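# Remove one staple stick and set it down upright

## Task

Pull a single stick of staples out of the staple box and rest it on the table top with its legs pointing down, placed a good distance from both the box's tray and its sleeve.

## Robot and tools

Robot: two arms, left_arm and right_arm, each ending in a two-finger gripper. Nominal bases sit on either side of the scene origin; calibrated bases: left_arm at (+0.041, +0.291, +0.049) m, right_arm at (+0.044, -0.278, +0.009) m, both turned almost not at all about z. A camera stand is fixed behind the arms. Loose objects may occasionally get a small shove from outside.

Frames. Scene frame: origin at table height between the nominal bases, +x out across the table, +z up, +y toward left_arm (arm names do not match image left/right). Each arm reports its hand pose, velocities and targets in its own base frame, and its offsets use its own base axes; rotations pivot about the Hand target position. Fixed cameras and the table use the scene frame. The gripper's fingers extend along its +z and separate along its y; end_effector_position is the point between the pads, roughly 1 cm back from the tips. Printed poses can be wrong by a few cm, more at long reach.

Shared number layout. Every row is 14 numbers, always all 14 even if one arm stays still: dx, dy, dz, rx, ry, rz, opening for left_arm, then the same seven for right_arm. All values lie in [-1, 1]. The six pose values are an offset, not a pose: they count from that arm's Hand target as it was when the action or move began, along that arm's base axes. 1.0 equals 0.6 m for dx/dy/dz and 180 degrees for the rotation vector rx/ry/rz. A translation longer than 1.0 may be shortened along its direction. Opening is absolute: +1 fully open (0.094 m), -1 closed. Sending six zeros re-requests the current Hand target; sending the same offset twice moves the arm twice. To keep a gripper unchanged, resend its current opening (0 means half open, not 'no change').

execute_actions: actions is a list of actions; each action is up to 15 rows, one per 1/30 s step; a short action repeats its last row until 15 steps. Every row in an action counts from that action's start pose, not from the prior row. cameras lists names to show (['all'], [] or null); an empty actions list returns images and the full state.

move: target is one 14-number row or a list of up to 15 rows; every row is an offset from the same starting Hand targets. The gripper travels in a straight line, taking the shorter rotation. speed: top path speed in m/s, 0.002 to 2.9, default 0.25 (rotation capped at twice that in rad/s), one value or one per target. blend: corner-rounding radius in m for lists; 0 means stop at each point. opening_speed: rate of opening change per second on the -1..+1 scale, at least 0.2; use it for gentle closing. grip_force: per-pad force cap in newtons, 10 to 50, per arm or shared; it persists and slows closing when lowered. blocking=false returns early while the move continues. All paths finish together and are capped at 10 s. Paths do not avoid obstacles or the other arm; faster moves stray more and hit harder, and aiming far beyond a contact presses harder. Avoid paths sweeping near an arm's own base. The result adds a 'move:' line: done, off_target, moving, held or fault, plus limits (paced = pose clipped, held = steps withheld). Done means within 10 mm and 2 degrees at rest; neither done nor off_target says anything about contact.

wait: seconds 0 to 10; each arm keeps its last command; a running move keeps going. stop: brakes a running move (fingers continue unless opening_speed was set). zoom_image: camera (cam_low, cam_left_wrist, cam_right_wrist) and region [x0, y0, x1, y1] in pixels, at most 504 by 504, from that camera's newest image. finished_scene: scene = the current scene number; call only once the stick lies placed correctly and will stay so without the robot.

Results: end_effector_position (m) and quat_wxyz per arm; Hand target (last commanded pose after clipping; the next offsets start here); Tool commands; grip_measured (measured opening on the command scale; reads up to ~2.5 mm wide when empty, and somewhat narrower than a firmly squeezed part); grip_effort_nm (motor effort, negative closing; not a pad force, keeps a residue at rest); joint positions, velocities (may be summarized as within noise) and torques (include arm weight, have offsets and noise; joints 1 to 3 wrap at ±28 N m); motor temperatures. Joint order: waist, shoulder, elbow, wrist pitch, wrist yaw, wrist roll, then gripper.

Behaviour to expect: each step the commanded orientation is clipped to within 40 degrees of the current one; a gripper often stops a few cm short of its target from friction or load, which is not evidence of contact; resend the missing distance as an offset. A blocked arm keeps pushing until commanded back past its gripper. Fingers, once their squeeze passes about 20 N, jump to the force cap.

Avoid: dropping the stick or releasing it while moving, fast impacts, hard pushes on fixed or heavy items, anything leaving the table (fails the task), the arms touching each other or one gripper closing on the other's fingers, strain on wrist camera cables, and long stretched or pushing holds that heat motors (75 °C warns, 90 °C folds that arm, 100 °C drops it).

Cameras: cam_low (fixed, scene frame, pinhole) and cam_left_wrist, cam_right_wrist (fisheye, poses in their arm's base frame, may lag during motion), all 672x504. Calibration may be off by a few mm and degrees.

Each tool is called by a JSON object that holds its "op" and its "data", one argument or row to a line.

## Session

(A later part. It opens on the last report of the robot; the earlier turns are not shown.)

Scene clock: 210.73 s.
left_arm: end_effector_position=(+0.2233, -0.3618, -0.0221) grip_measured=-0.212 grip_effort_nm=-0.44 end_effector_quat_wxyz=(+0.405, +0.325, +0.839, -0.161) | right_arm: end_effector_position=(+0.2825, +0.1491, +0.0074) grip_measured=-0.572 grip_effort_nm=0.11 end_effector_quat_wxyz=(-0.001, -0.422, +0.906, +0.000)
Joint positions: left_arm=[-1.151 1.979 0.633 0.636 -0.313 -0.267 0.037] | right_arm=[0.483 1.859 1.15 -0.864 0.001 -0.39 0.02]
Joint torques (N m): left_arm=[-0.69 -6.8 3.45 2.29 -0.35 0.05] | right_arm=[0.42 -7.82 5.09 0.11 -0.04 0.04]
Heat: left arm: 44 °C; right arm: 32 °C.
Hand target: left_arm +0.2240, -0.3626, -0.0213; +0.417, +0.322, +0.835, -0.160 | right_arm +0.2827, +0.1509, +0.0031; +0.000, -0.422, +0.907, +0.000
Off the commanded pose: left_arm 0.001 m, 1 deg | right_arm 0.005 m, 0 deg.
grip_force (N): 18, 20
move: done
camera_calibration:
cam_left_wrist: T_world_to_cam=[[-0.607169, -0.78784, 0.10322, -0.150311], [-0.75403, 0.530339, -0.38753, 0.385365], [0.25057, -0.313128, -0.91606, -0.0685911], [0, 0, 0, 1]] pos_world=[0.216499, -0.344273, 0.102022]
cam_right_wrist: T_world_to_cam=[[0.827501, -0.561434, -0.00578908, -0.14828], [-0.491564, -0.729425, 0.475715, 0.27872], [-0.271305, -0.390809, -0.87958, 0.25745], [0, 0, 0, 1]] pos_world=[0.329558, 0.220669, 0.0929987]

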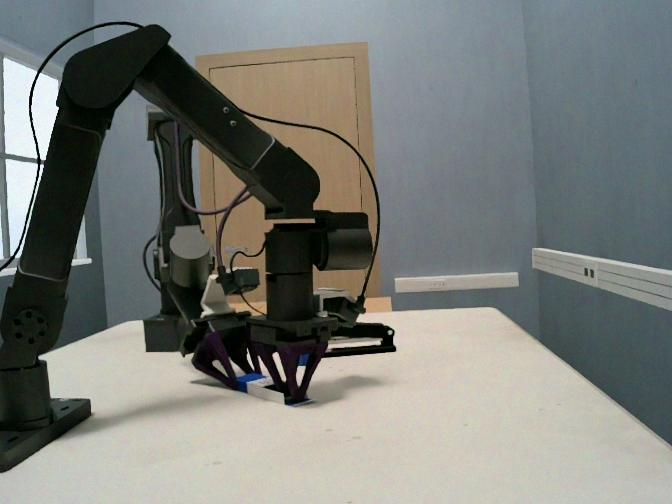

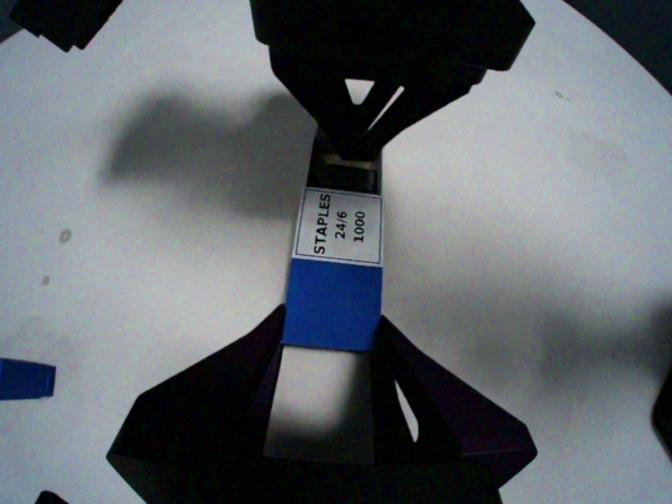

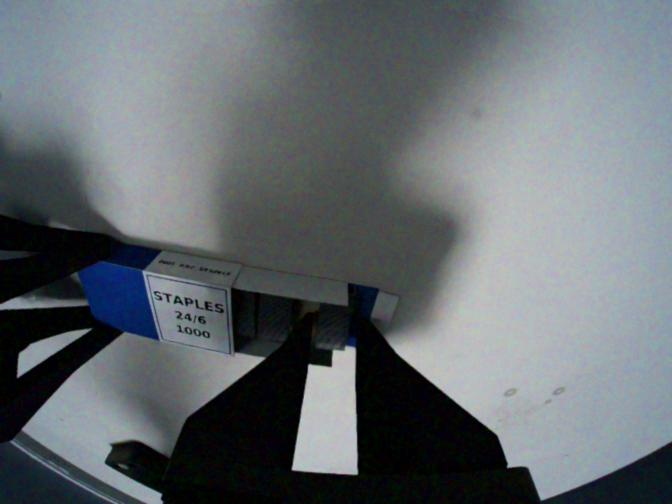

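{"op": "move", "data": {
  "target": [0,0,0,0,0,0,-0.24, 0,0,-0.0025,0,0,0,-0.57],
  "speed": 0.05
}}

{"op": "move", "data": {
  "target": [0,0,0,0,0,0,-0.24, 0,0,0,0,0,0,-0.70],
  "speed": 0.05,
  "opening_speed": 0.2,
  "cameras": ["cam_right_wrist"]
}}

{"op": "zoom_image", "data": {
  "camera": "cam_right_wrist",
  "region": [250, 260, 400, 380]
}}

Scene clock: 211.73 s.
left_arm: end_effector_position=(+0.2233, -0.3618, -0.0221) grip_measured=-0.212 grip_effort_nm=-0.44 end_effector_quat_wxyz=(+0.405, +0.325, +0.839, -0.161) | right_arm: end_effector_position=(+0.2838, +0.1497, +0.0074) grip_measured=-0.572 grip_effort_nm=0.11 end_effector_quat_wxyz=(+0.002, -0.422, +0.906, +0.000)
Joint positions: left_arm=[-1.151 1.979 0.633 0.636 -0.313 -0.267 0.037] | right_arm=[0.483 1.859 1.15 -0.858 0.001 -0.39 0.02]
Joint torques (N m): left_arm=[-0.69 -6.79 3.45 2.29 -0.35 0.04] | right_arm=[0.42 -7.62 4.88 0.15 -0.03 0.04]
Heat: left arm: 44 °C; right arm: 32 °C.
Hand target: left_arm +0.2240, -0.3626, -0.0213; +0.417, +0.322, +0.835, -0.160 | right_arm +0.2827, +0.1509, +0.0016; +0.000, -0.422, +0.907, +0.000
Off the commanded pose: left_arm 0.001 m, 1 deg | right_arm 0.006 m, 0 deg.
grip_force (N): 18, 20
move: done

Scene clock: 212.60 s.
left_arm: end_effector_position=(+0.2233, -0.3618, -0.0221) grip_measured=-0.212 grip_effort_nm=-0.44 end_effector_quat_wxyz=(+0.405, +0.325, +0.839, -0.161) | right_arm: end_effector_position=(+0.2839, +0.1498, +0.0074) grip_measured=-0.698 grip_effort_nm=-0.09 end_effector_quat_wxyz=(+0.002, -0.422, +0.906, +0.000)
Joint positions: left_arm=[-1.151 1.979 0.633 0.636 -0.313 -0.267 0.037] | right_arm=[0.483 1.859 1.15 -0.858 0.001 -0.39 0.014]
Joint torques (N m): left_arm=[-0.69 -6.79 3.45 2.29 -0.34 0.04] | right_arm=[0.42 -7.61 4.86 0.16 -0.02 0.05]
Heat: left arm: 44 °C; right arm: 32 °C.
Hand target: left_arm +0.2240, -0.3626, -0.0213; +0.417, +0.322, +0.835, -0.160 | right_arm +0.2828, +0.1509, +0.0016; +0.000, -0.422, +0.907, +0.000
Off the commanded pose: left_arm 0.001 m, 1 deg | right_arm 0.006 m, 0 deg.
grip_force (N): 18, 20
move: done
camera_calibration:
cam_right_wrist: T_world_to_cam=[[0.827524, -0.561423, -0.00295274, -0.149076], [-0.494104, -0.730775, 0.470987, 0.28081], [-0.266581, -0.388294, -0.882135, 0.256398], [0, 0, 0, 1]] pos_world=[0.330464, 0.221072, 0.0934793]
Images, in order (width x height): cam_right_wrist 672x504.

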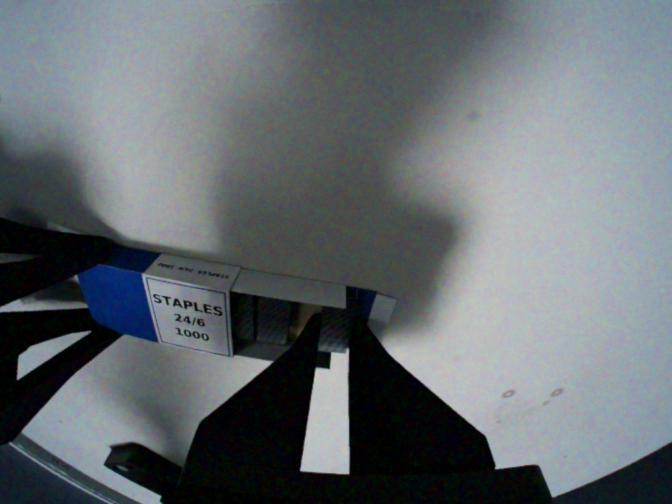

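Scaled by 3.360 from the camera's 672x504 image, which has a finer 960x720 frame.

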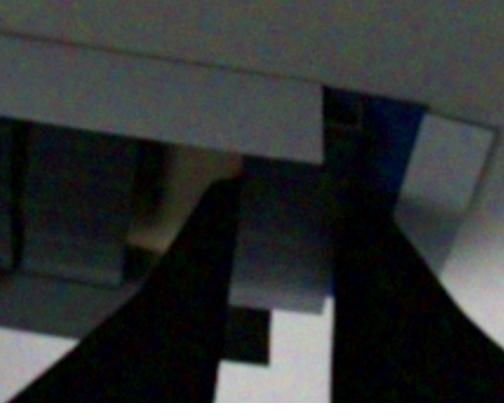

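{"op": "move", "data": {
  "target": [0,0,0,0,0,0,-0.24, 0,0,0,0,0,0,-0.74],
  "speed": 0.05,
  "opening_speed": 0.2,
  "cameras": ["cam_low"]
}}

{"op": "zoom_image", "data": {
  "camera": "cam_low",
  "region": [265, 365, 335, 420]
}}

Scene clock: 213.40 s.
left_arm: end_effector_position=(+0.2233, -0.3618, -0.0221) grip_measured=-0.212 grip_effort_nm=-0.44 end_effector_quat_wxyz=(+0.405, +0.325, +0.839, -0.161) | right_arm: end_effector_position=(+0.2839, +0.1498, +0.0074) grip_measured=-0.727 grip_effort_nm=-0.46 end_effector_quat_wxyz=(+0.002, -0.422, +0.906, +0.000)
Joint positions: left_arm=[-1.151 1.979 0.633 0.636 -0.313 -0.267 0.037] | right_arm=[0.483 1.859 1.15 -0.858 0.001 -0.39 0.013]
Joint torques (N m): left_arm=[-0.69 -6.8 3.45 2.29 -0.35 0.04] | right_arm=[0.42 -7.61 4.86 0.16 -0.03 0.04]
Heat: left arm: 44 °C; right arm: 32 °C.
Hand target: left_arm +0.2240, -0.3626, -0.0213; +0.417, +0.322, +0.835, -0.160 | right_arm +0.2828, +0.1509, +0.0016; +0.000, -0.422, +0.907, +0.000
Off the commanded pose: left_arm 0.001 m, 1 deg | right_arm 0.006 m, 0 deg.
grip_force (N): 18, 20
move: done
Images, in order (width x height): cam_low 672x504.

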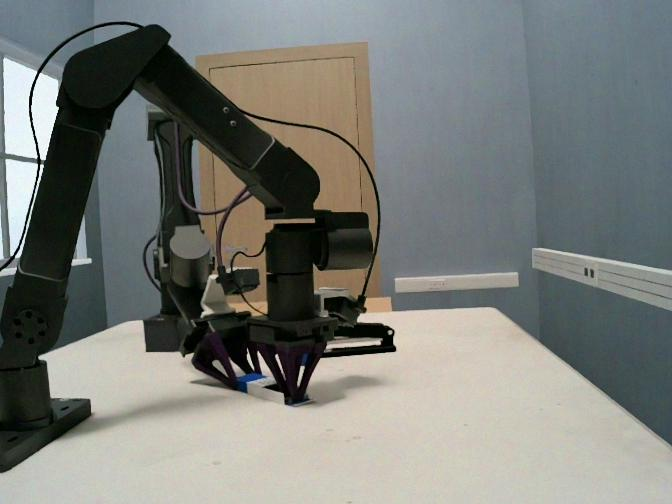

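Scaled by 7.200 from the camera's 672x504 image, which has a finer 960x720 frame.

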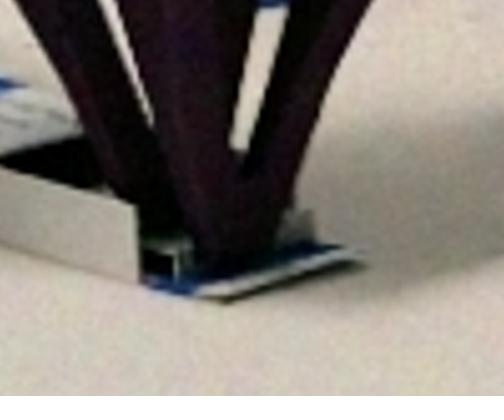

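{"op": "move", "data": {
  "target": [0,0,0,0,0,0,-0.24, 0.008,0.0,0.1,0,0,0,-0.74],
  "speed": 0.06,
  "cameras": ["all"]
}}

{"op": "zoom_image", "data": {
  "camera": "cam_low",
  "region": [250, 330, 350, 415]
}}

{"op": "zoom_image", "data": {
  "camera": "cam_right_wrist",
  "region": [250, 220, 420, 350]
}}

Scene clock: 215.47 s.
left_arm: end_effector_position=(+0.2228, -0.3624, -0.0219) grip_measured=-0.212 grip_effort_nm=-0.44 end_effector_quat_wxyz=(+0.406, +0.326, +0.839, -0.162) | right_arm: end_effector_position=(+0.2804, +0.1480, +0.0470) grip_measured=-0.727 grip_effort_nm=-0.46 end_effector_quat_wxyz=(-0.022, -0.422, +0.906, -0.001)
Joint positions: left_arm=[-1.153 1.979 0.633 0.638 -0.313 -0.266 0.037] | right_arm=[0.483 1.831 1.283 -1.067 0.001 -0.39 0.013]
Joint torques (N m): left_arm=[-0.57 -6.79 3.45 2.28 -0.35 0.04] | right_arm=[-0.24 -11.22 7.94 -0.15 -0.04 -0.03]
Heat: left arm: 45 °C; right arm: 32 °C.
Hand target: left_arm +0.2241, -0.3626, -0.0213; +0.417, +0.322, +0.835, -0.160 | right_arm +0.2875, +0.1509, +0.0615; +0.000, -0.422, +0.907, +0.000
Off the commanded pose: left_arm 0.001 m, 1 deg | right_arm 0.017 m, 3 deg.
grip_force (N): 18, 20
move: off_target (right_arm)
camera_calibration:
cam_left_wrist: T_world_to_cam=[[-0.609263, -0.786213, 0.103287, -0.150092], [-0.752307, 0.531923, -0.388705, 0.385584], [0.250664, -0.314527, -0.915555, -0.0688754], [0, 0, 0, 1]] pos_world=[0.215896, -0.344769, 0.102322]
cam_right_wrist: T_world_to_cam=[[0.826898, -0.561751, -0.0259699, -0.145801], [-0.472926, -0.719649, 0.508376, 0.24976], [-0.30427, -0.408094, -0.860743, 0.302174], [0, 0, 0, 1]] pos_world=[0.330623, 0.221151, 0.129336]

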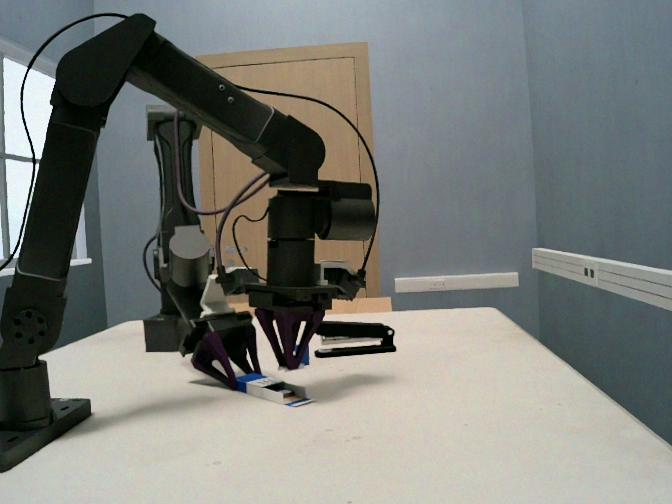

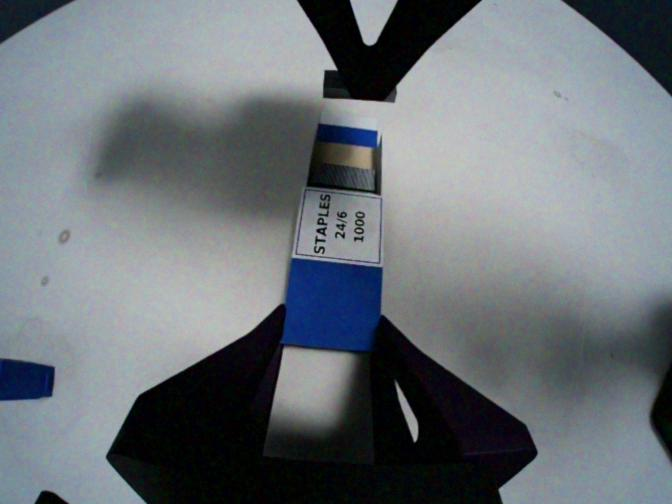

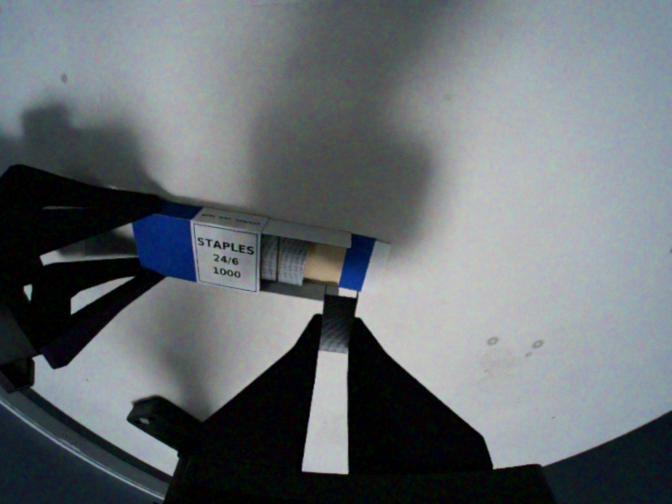

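Scaled by 5.040 from the camera's 672x504 image, which has a finer 960x720 frame.

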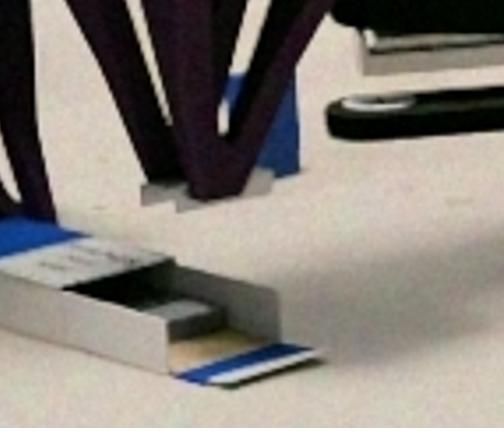

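Scaled by 2.965 from the camera's 672x504 image, which has a finer 960x720 frame.

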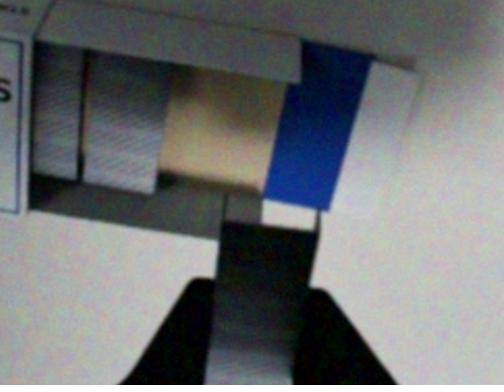

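{"op": "move", "data": {
  "target": [
    [0,0,0,0,0,0,-0.24, 0.0958,-0.2517,0,0,0,0,-0.74],
    [0,0,0,0,0,0,-0.24, 0.0958,-0.2517,-0.0583,0,0,0,-0.74]
  ],
  "speed": [0.15,0.1],
  "blend": [0.015,0],
  "cameras": ["all"]
}}

Scene clock: 217.90 s.
left_arm: end_effector_position=(+0.2228, -0.3624, -0.0219) grip_measured=-0.212 grip_effort_nm=-0.44 end_effector_quat_wxyz=(+0.406, +0.326, +0.839, -0.162) | right_arm: end_effector_position=(+0.3433, -0.0006, +0.0295) grip_measured=-0.727 grip_effort_nm=-0.47 end_effector_quat_wxyz=(-0.003, -0.419, +0.908, -0.002)
Joint positions: left_arm=[-1.153 1.979 0.633 0.638 -0.313 -0.266 0.037] | right_arm=[-0.002 1.91 1.316 -0.98 0.006 -0.867 0.013]
Joint torques (N m): left_arm=[-0.57 -6.79 3.45 2.28 -0.35 0.04] | right_arm=[-0.16 -8.81 5.56 0.11 -0.09 -0.08]
Heat: left arm: 45 °C; right arm: 32 °C.
Hand target: left_arm +0.2241, -0.3626, -0.0213; +0.417, +0.322, +0.835, -0.160 | right_arm +0.3450, -0.0002, +0.0266; +0.000, -0.422, +0.907, +0.000
Off the commanded pose: left_arm 0.001 m, 1 deg | right_arm 0.004 m, 0 deg.
grip_force (N): 18, 20
move: done
camera_calibration:
cam_left_wrist: T_world_to_cam=[[-0.609263, -0.786213, 0.103287, -0.150092], [-0.752307, 0.531923, -0.388705, 0.385584], [0.250664, -0.314527, -0.915555, -0.0688754], [0, 0, 0, 1]] pos_world=[0.215896, -0.344769, 0.102322]
cam_right_wrist: T_world_to_cam=[[0.823643, -0.56708, -0.00559518, -0.281129], [-0.495207, -0.72399, 0.480217, 0.190023], [-0.276372, -0.392757, -0.877132, 0.236611], [0, 0, 0, 1]] pos_world=[0.391043, 0.0710831, 0.114714]

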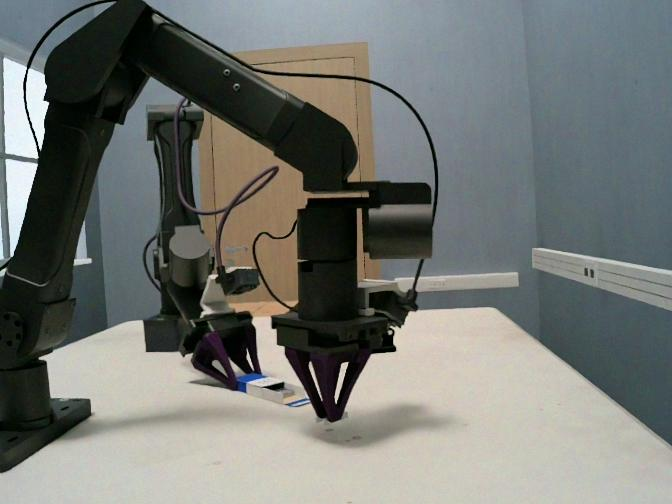

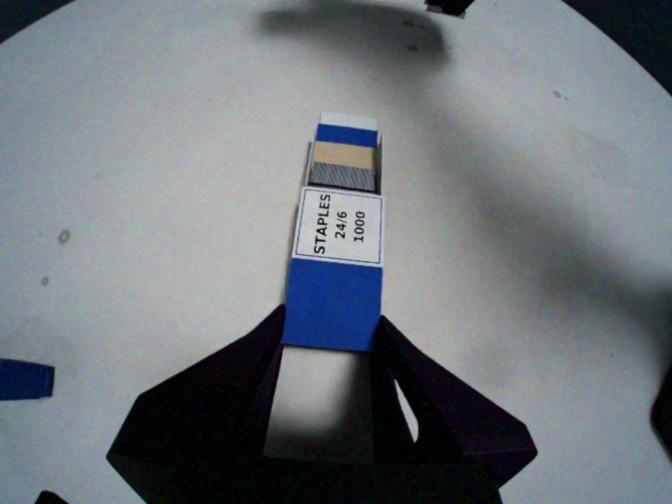

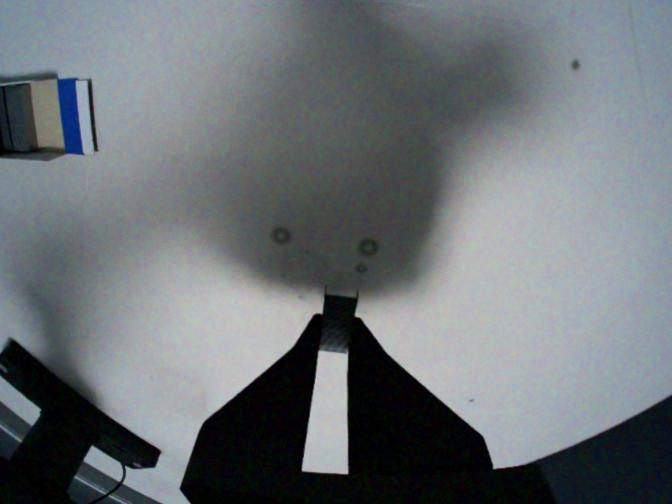

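{"op": "move", "data": {
  "target": [0,0,0,0,0,0,-0.24, 0,0,-0.0317,0,0,0,-0.74],
  "speed": 0.06,
  "cameras": ["cam_low"]
}}

{"op": "zoom_image", "data": {
  "camera": "cam_low",
  "region": [290, 390, 380, 445]
}}

Scene clock: 219.30 s.
left_arm: end_effector_position=(+0.2228, -0.3624, -0.0219) grip_measured=-0.212 grip_effort_nm=-0.44 end_effector_quat_wxyz=(+0.406, +0.326, +0.839, -0.162) | right_arm: end_effector_position=(+0.3445, -0.0006, +0.0120) grip_measured=-0.727 grip_effort_nm=-0.47 end_effector_quat_wxyz=(-0.001, -0.420, +0.908, -0.003)
Joint positions: left_arm=[-1.153 1.979 0.633 0.638 -0.313 -0.266 0.037] | right_arm=[-0.002 1.935 1.275 -0.91 0.006 -0.868 0.013]
Joint torques (N m): left_arm=[-0.57 -6.79 3.45 2.28 -0.35 0.03] | right_arm=[-0.16 -8.65 5.29 0.13 -0.09 -0.09]
Heat: left arm: 45 °C; right arm: 32 °C.
Hand target: left_arm +0.2241, -0.3626, -0.0213; +0.417, +0.322, +0.835, -0.160 | right_arm +0.3451, -0.0002, +0.0076; +0.000, -0.422, +0.907, +0.000
Off the commanded pose: left_arm 0.001 m, 1 deg | right_arm 0.005 m, 0 deg.
grip_force (N): 18, 20
move: done
Images, in order (width x height): cam_low 672x504.

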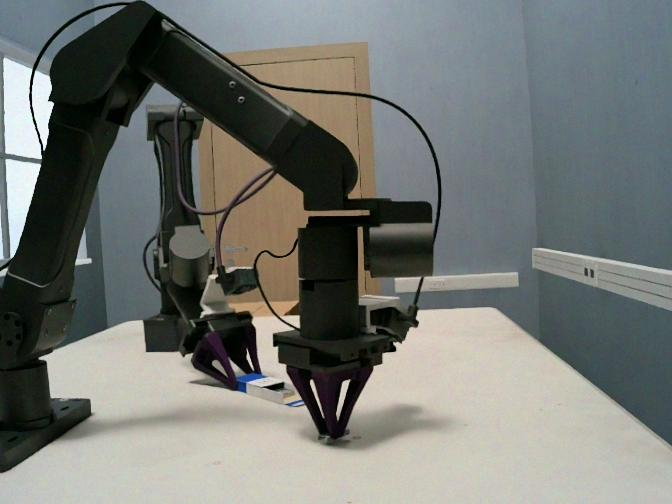

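Scaled by 5.600 from the camera's 672x504 image, which has a finer 960x720 frame.

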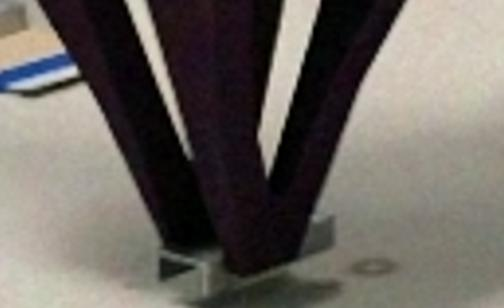

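{"op": "move", "data": {
  "target": [0,0,0,0,0,0,-0.24, 0,0,-0.0067,0,0,0,-0.74],
  "speed": 0.04
}}

{"op": "move", "data": {
  "target": [0,0,0,0,0,0,-0.24, 0,0,-0.005,0,0,0,-0.74],
  "speed": 0.04,
  "cameras": ["cam_low"]
}}

{"op": "zoom_image", "data": {
  "camera": "cam_low",
  "region": [300, 405, 370, 450]
}}

Scene clock: 220.30 s.
left_arm: end_effector_position=(+0.2228, -0.3624, -0.0219) grip_measured=-0.212 grip_effort_nm=-0.44 end_effector_quat_wxyz=(+0.406, +0.326, +0.839, -0.162) | right_arm: end_effector_position=(+0.3451, -0.0006, +0.0088) grip_measured=-0.727 grip_effort_nm=-0.47 end_effector_quat_wxyz=(+0.001, -0.420, +0.908, -0.003)
Joint positions: left_arm=[-1.153 1.979 0.633 0.638 -0.313 -0.266 0.037] | right_arm=[-0.002 1.94 1.268 -0.895 0.006 -0.868 0.013]
Joint torques (N m): left_arm=[-0.57 -6.79 3.45 2.28 -0.35 0.04] | right_arm=[-0.14 -8.59 5.16 0.16 -0.09 -0.09]
Heat: left arm: 45 °C; right arm: 32 °C.
Hand target: left_arm +0.2241, -0.3626, -0.0213; +0.417, +0.322, +0.835, -0.160 | right_arm +0.3451, -0.0002, +0.0036; +0.000, -0.422, +0.907, +0.000
Off the commanded pose: left_arm 0.001 m, 1 deg | right_arm 0.005 m, 0 deg.
grip_force (N): 18, 20
move: done

Scene clock: 221.00 s.
left_arm: end_effector_position=(+0.2228, -0.3624, -0.0219) grip_measured=-0.212 grip_effort_nm=-0.44 end_effector_quat_wxyz=(+0.406, +0.326, +0.839, -0.162) | right_arm: end_effector_position=(+0.3456, -0.0006, +0.0070) grip_measured=-0.727 grip_effort_nm=-0.47 end_effector_quat_wxyz=(+0.002, -0.420, +0.908, -0.004)
Joint positions: left_arm=[-1.153 1.979 0.633 0.638 -0.313 -0.266 0.037] | right_arm=[-0.002 1.942 1.263 -0.886 0.006 -0.868 0.013]
Joint torques (N m): left_arm=[-0.57 -6.79 3.45 2.28 -0.35 0.03] | right_arm=[-0.16 -8.32 5 0.16 -0.09 -0.08]
Heat: left arm: 45 °C; right arm: 32 °C.
Hand target: left_arm +0.2241, -0.3626, -0.0213; +0.417, +0.322, +0.835, -0.160 | right_arm +0.3450, -0.0002, +0.0005; +0.000, -0.422, +0.907, +0.000
Off the commanded pose: left_arm 0.001 m, 1 deg | right_arm 0.006 m, 1 deg.
grip_force (N): 18, 20
move: done
Images, in order (width x height): cam_low 672x504.

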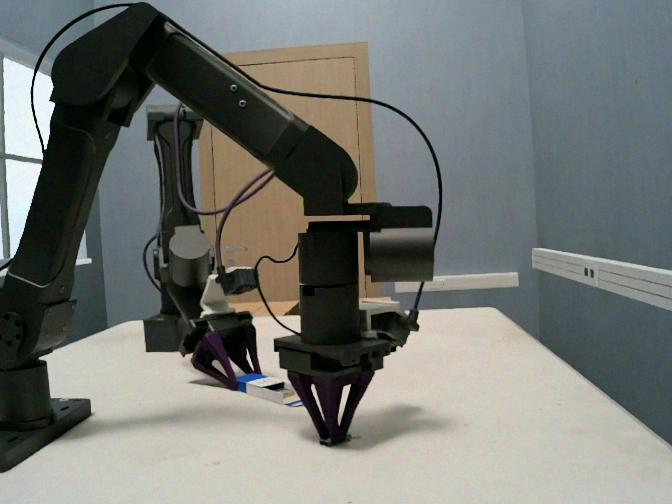

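Scaled by 7.200 from the camera's 672x504 image, which has a finer 960x720 frame.

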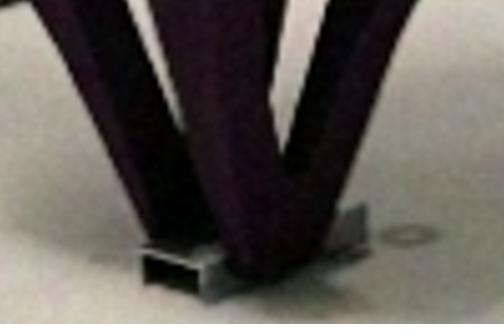

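{"op": "move", "data": {
  "target": [0,0,0,0,0,0,-0.24, 0,0,-0.0042,0,0,0,-0.74],
  "speed": 0.04,
  "cameras": ["cam_low"]
}}

{"op": "zoom_image", "data": {
  "camera": "cam_low",
  "region": [300, 405, 370, 450]
}}

Scene clock: 221.93 s.
left_arm: end_effector_position=(+0.2228, -0.3624, -0.0219) grip_measured=-0.212 grip_effort_nm=-0.44 end_effector_quat_wxyz=(+0.406, +0.326, +0.839, -0.162) | right_arm: end_effector_position=(+0.3457, -0.0006, +0.0070) grip_measured=-0.727 grip_effort_nm=-0.47 end_effector_quat_wxyz=(+0.002, -0.420, +0.908, -0.004)
Joint positions: left_arm=[-1.153 1.979 0.633 0.638 -0.313 -0.266 0.037] | right_arm=[-0.002 1.942 1.263 -0.885 0.006 -0.868 0.013]
Joint torques (N m): left_arm=[-0.57 -6.79 3.45 2.28 -0.35 0.04] | right_arm=[-0.16 -7.99 4.59 0.23 -0.08 -0.09]
Heat: left arm: 45 °C; right arm: 32 °C.
Hand target: left_arm +0.2241, -0.3626, -0.0213; +0.417, +0.322, +0.835, -0.160 | right_arm +0.3450, -0.0002, -0.0020; +0.000, -0.422, +0.907, +0.000
Off the commanded pose: left_arm 0.001 m, 1 deg | right_arm 0.009 m, 1 deg.
grip_force (N): 18, 20
move: done
Images, in order (width x height): cam_low 672x504.

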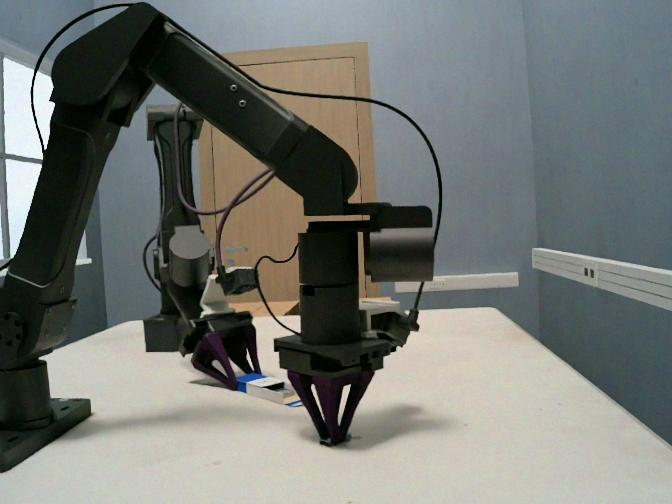

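Scaled by 7.200 from the camera's 672x504 image, which has a finer 960x720 frame.

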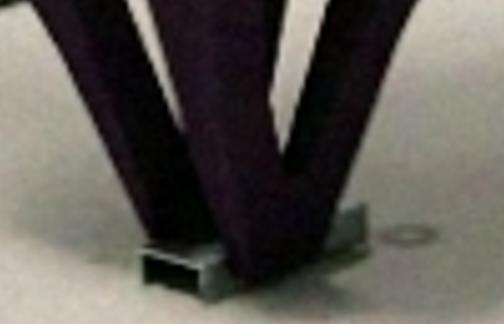

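{"op": "move", "data": {
  "target": [0,0,0,0,0,0,-0.24, 0,0,0.0067,0,0,0,-0.58],
  "speed": 0.04,
  "opening_speed": 0.25,
  "cameras": ["cam_low", "cam_right_wrist"]
}}

{"op": "zoom_image", "data": {
  "camera": "cam_low",
  "region": [300, 405, 370, 450]
}}

{"op": "zoom_image", "data": {
  "camera": "cam_right_wrist",
  "region": [260, 260, 410, 380]
}}

Scene clock: 223.10 s.
left_arm: end_effector_position=(+0.2228, -0.3624, -0.0219) grip_measured=-0.212 grip_effort_nm=-0.44 end_effector_quat_wxyz=(+0.406, +0.326, +0.839, -0.162) | right_arm: end_effector_position=(+0.3454, -0.0006, +0.0058) grip_measured=-0.582 grip_effort_nm=0.11 end_effector_quat_wxyz=(+0.001, -0.420, +0.908, -0.004)
Joint positions: left_arm=[-1.153 1.979 0.633 0.638 -0.313 -0.266 0.037] | right_arm=[-0.002 1.944 1.261 -0.882 0.006 -0.868 0.02]
Joint torques (N m): left_arm=[-0.57 -6.79 3.45 2.28 -0.35 0.04] | right_arm=[-0.16 -8.7 5.45 0.08 -0.09 -0.08]
Heat: left arm: 45 °C; right arm: 32 °C.
Hand target: left_arm +0.2241, -0.3626, -0.0213; +0.417, +0.322, +0.835, -0.160 | right_arm +0.3451, -0.0002, +0.0021; +0.000, -0.422, +0.907, +0.000
Off the commanded pose: left_arm 0.001 m, 1 deg | right_arm 0.004 m, 1 deg.
grip_force (N): 18, 20
move: done
camera_calibration:
cam_right_wrist: T_world_to_cam=[[0.823834, -0.566826, 0.00230808, -0.283154], [-0.499571, -0.724148, 0.475435, 0.203986], [-0.267818, -0.392833, -0.879748, 0.213489], [0, 0, 0, 1]] pos_world=[0.392354, 0.0710823, 0.0914884]
Images, in order (width x height): cam_low 672x504, cam_right_wrist 672x504.

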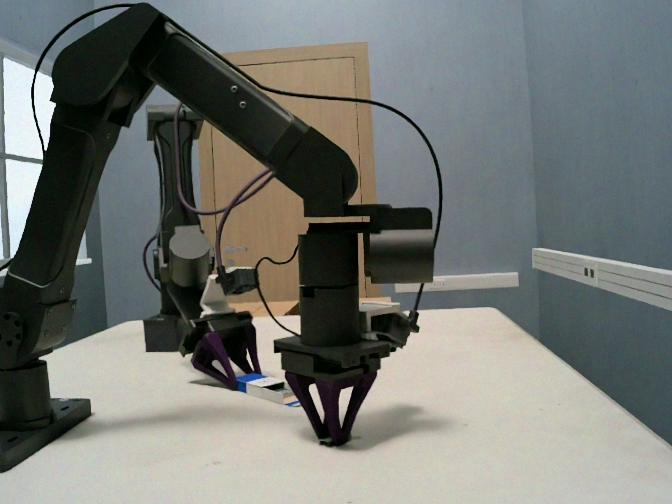

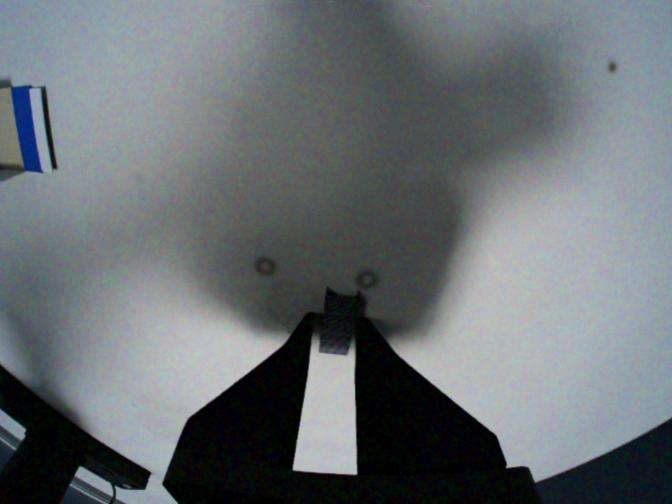

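Scaled by 7.200 from the camera's 672x504 image, which has a finer 960x720 frame.

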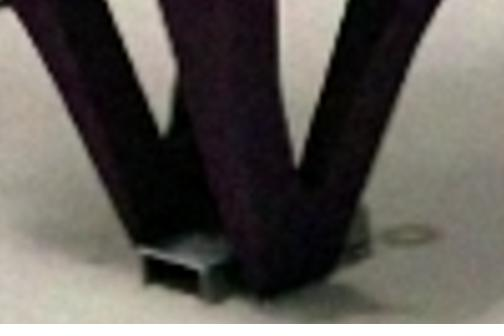

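Scaled by 3.360 from the camera's 672x504 image, which has a finer 960x720 frame.

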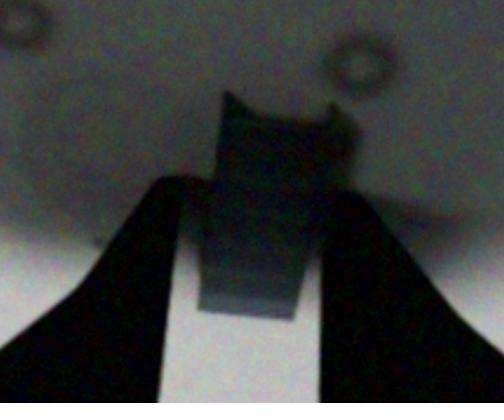

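{"op": "move", "data": {
  "target": [
    [0,0,0,0,0,0,-0.24, 0,0,0,0,0,0,-0.40],
    [0,0,0,0,0,0,-0.24, 0.008,0,0.05,0,0,0,-0.40],
    [0,0,0,0,0,0,-0.24, 0.0,-0.05,0.16,0,0,0,-0.40]
  ],
  "speed": [0.05,0.08,0.2],
  "blend": [0,0.01,0],
  "opening_speed": 0.4,
  "cameras": ["all"]
}}

{"op": "zoom_image", "data": {
  "camera": "cam_low",
  "region": [290, 395, 380, 450]
}}

Scene clock: 225.60 s.
left_arm: end_effector_position=(+0.2228, -0.3624, -0.0219) grip_measured=-0.212 grip_effort_nm=-0.44 end_effector_quat_wxyz=(+0.406, +0.326, +0.839, -0.162) | right_arm: end_effector_position=(+0.3423, -0.0302, +0.0878) grip_measured=-0.402 grip_effort_nm=0.11 end_effector_quat_wxyz=(-0.011, -0.420, +0.908, +0.003)
Joint positions: left_arm=[-1.153 1.979 0.633 0.638 -0.313 -0.266 0.037] | right_arm=[-0.088 1.876 1.508 -1.226 0.006 -0.954 0.028]
Joint torques (N m): left_arm=[-0.57 -6.79 3.44 2.28 -0.35 0.04] | right_arm=[-0.16 -10.74 7.73 -0.2 -0.09 -0.08]
Heat: left arm: 45 °C; right arm: 32 °C.
Hand target: left_arm +0.2241, -0.3626, -0.0213; +0.417, +0.322, +0.835, -0.160 | right_arm +0.3450, -0.0301, +0.0981; +0.000, -0.422, +0.907, +0.000
Off the commanded pose: left_arm 0.001 m, 1 deg | right_arm 0.011 m, 1 deg.
grip_force (N): 18, 20
move: off_target (right_arm)
camera_calibration:
cam_left_wrist: T_world_to_cam=[[-0.609263, -0.786213, 0.103287, -0.150092], [-0.752307, 0.531923, -0.388705, 0.385584], [0.250664, -0.314527, -0.915555, -0.0688754], [0, 0, 0, 1]] pos_world=[0.215896, -0.344769, 0.102322]
cam_right_wrist: T_world_to_cam=[[0.823565, -0.566771, -0.0226003, -0.295237], [-0.485533, -0.724999, 0.488502, 0.135927], [-0.293254, -0.39134, -0.87227, 0.281261], [0, 0, 0, 1]] pos_world=[0.391625, 0.0412838, 0.172263]

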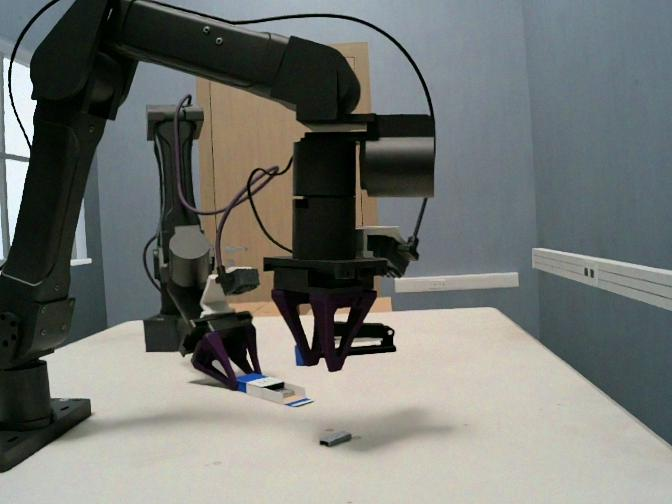

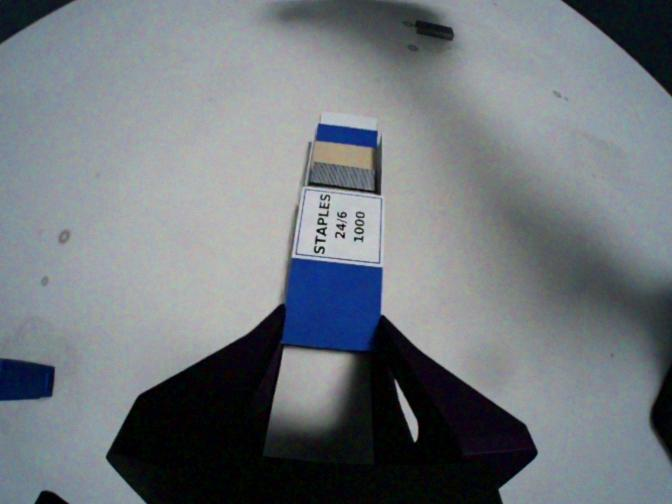

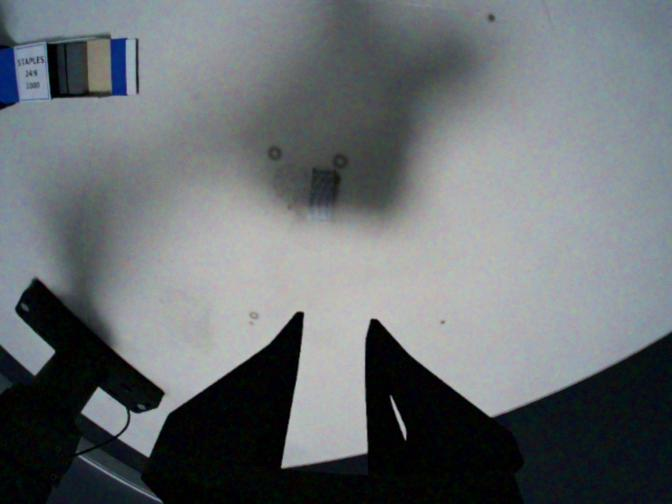

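Scaled by 5.600 from the camera's 672x504 image, which has a finer 960x720 frame.

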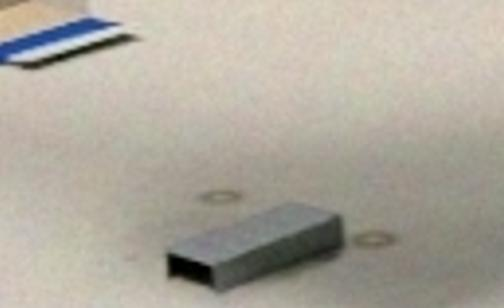

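{"op": "move", "data": {
  "target": [0,0,0,0,0,0,-0.02, 0,0,0,0,0,0,-0.40],
  "speed": 0.1,
  "opening_speed": 0.4,
  "cameras": ["cam_low", "cam_left_wrist"]
}}

{"op": "zoom_image", "data": {
  "camera": "cam_low",
  "region": [190, 340, 380, 450]
}}

Scene clock: 226.83 s.
left_arm: end_effector_position=(+0.2228, -0.3624, -0.0219) grip_measured=-0.022 grip_effort_nm=0.09 end_effector_quat_wxyz=(+0.406, +0.326, +0.839, -0.162) | right_arm: end_effector_position=(+0.3422, -0.0302, +0.0878) grip_measured=-0.402 grip_effort_nm=0.11 end_effector_quat_wxyz=(-0.012, -0.420, +0.908, +0.003)
Joint positions: left_arm=[-1.153 1.979 0.633 0.638 -0.313 -0.266 0.046] | right_arm=[-0.088 1.876 1.508 -1.226 0.006 -0.954 0.028]
Joint torques (N m): left_arm=[-0.57 -6.79 3.45 2.28 -0.35 0.04] | right_arm=[-0.18 -10.73 7.72 -0.13 -0.09 -0.08]
Heat: left arm: 45 °C; right arm: 32 °C.
Hand target: left_arm +0.2240, -0.3626, -0.0213; +0.417, +0.322, +0.835, -0.160 | right_arm +0.3451, -0.0301, +0.0981; +0.000, -0.422, +0.907, +0.000
Off the commanded pose: left_arm 0.001 m, 1 deg | right_arm 0.011 m, 1 deg.
grip_force (N): 18, 20
move: off_target (right_arm)
camera_calibration:
cam_left_wrist: T_world_to_cam=[[-0.609263, -0.786213, 0.103287, -0.150092], [-0.752307, 0.531923, -0.388705, 0.385584], [0.250664, -0.314527, -0.915555, -0.0688754], [0, 0, 0, 1]] pos_world=[0.215896, -0.344769, 0.102322]
Images, in order (width x height): cam_low 672x504, cam_left_wrist 672x504.

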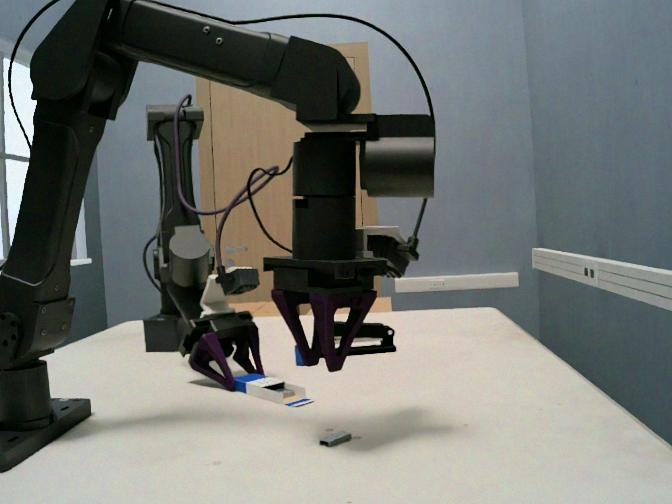

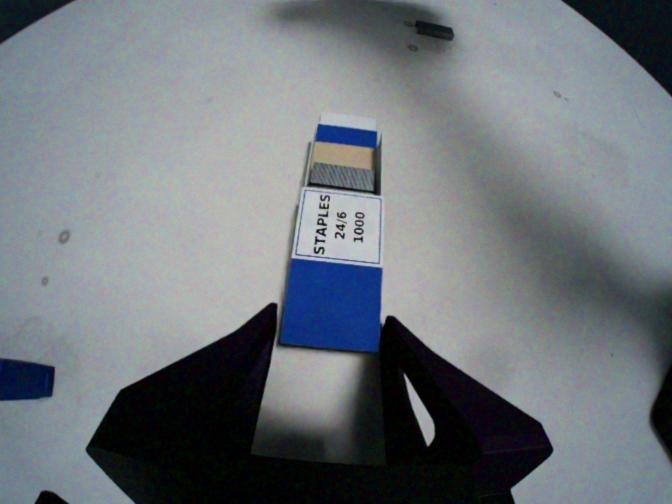

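Scaled by 2.653 from the camera's 672x504 image, which has a finer 960x720 frame.

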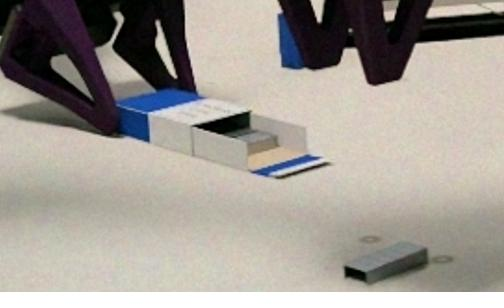

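{"op": "finished_scene", "data": {
  "scene": 2
}}

The scene is finished: the task was done.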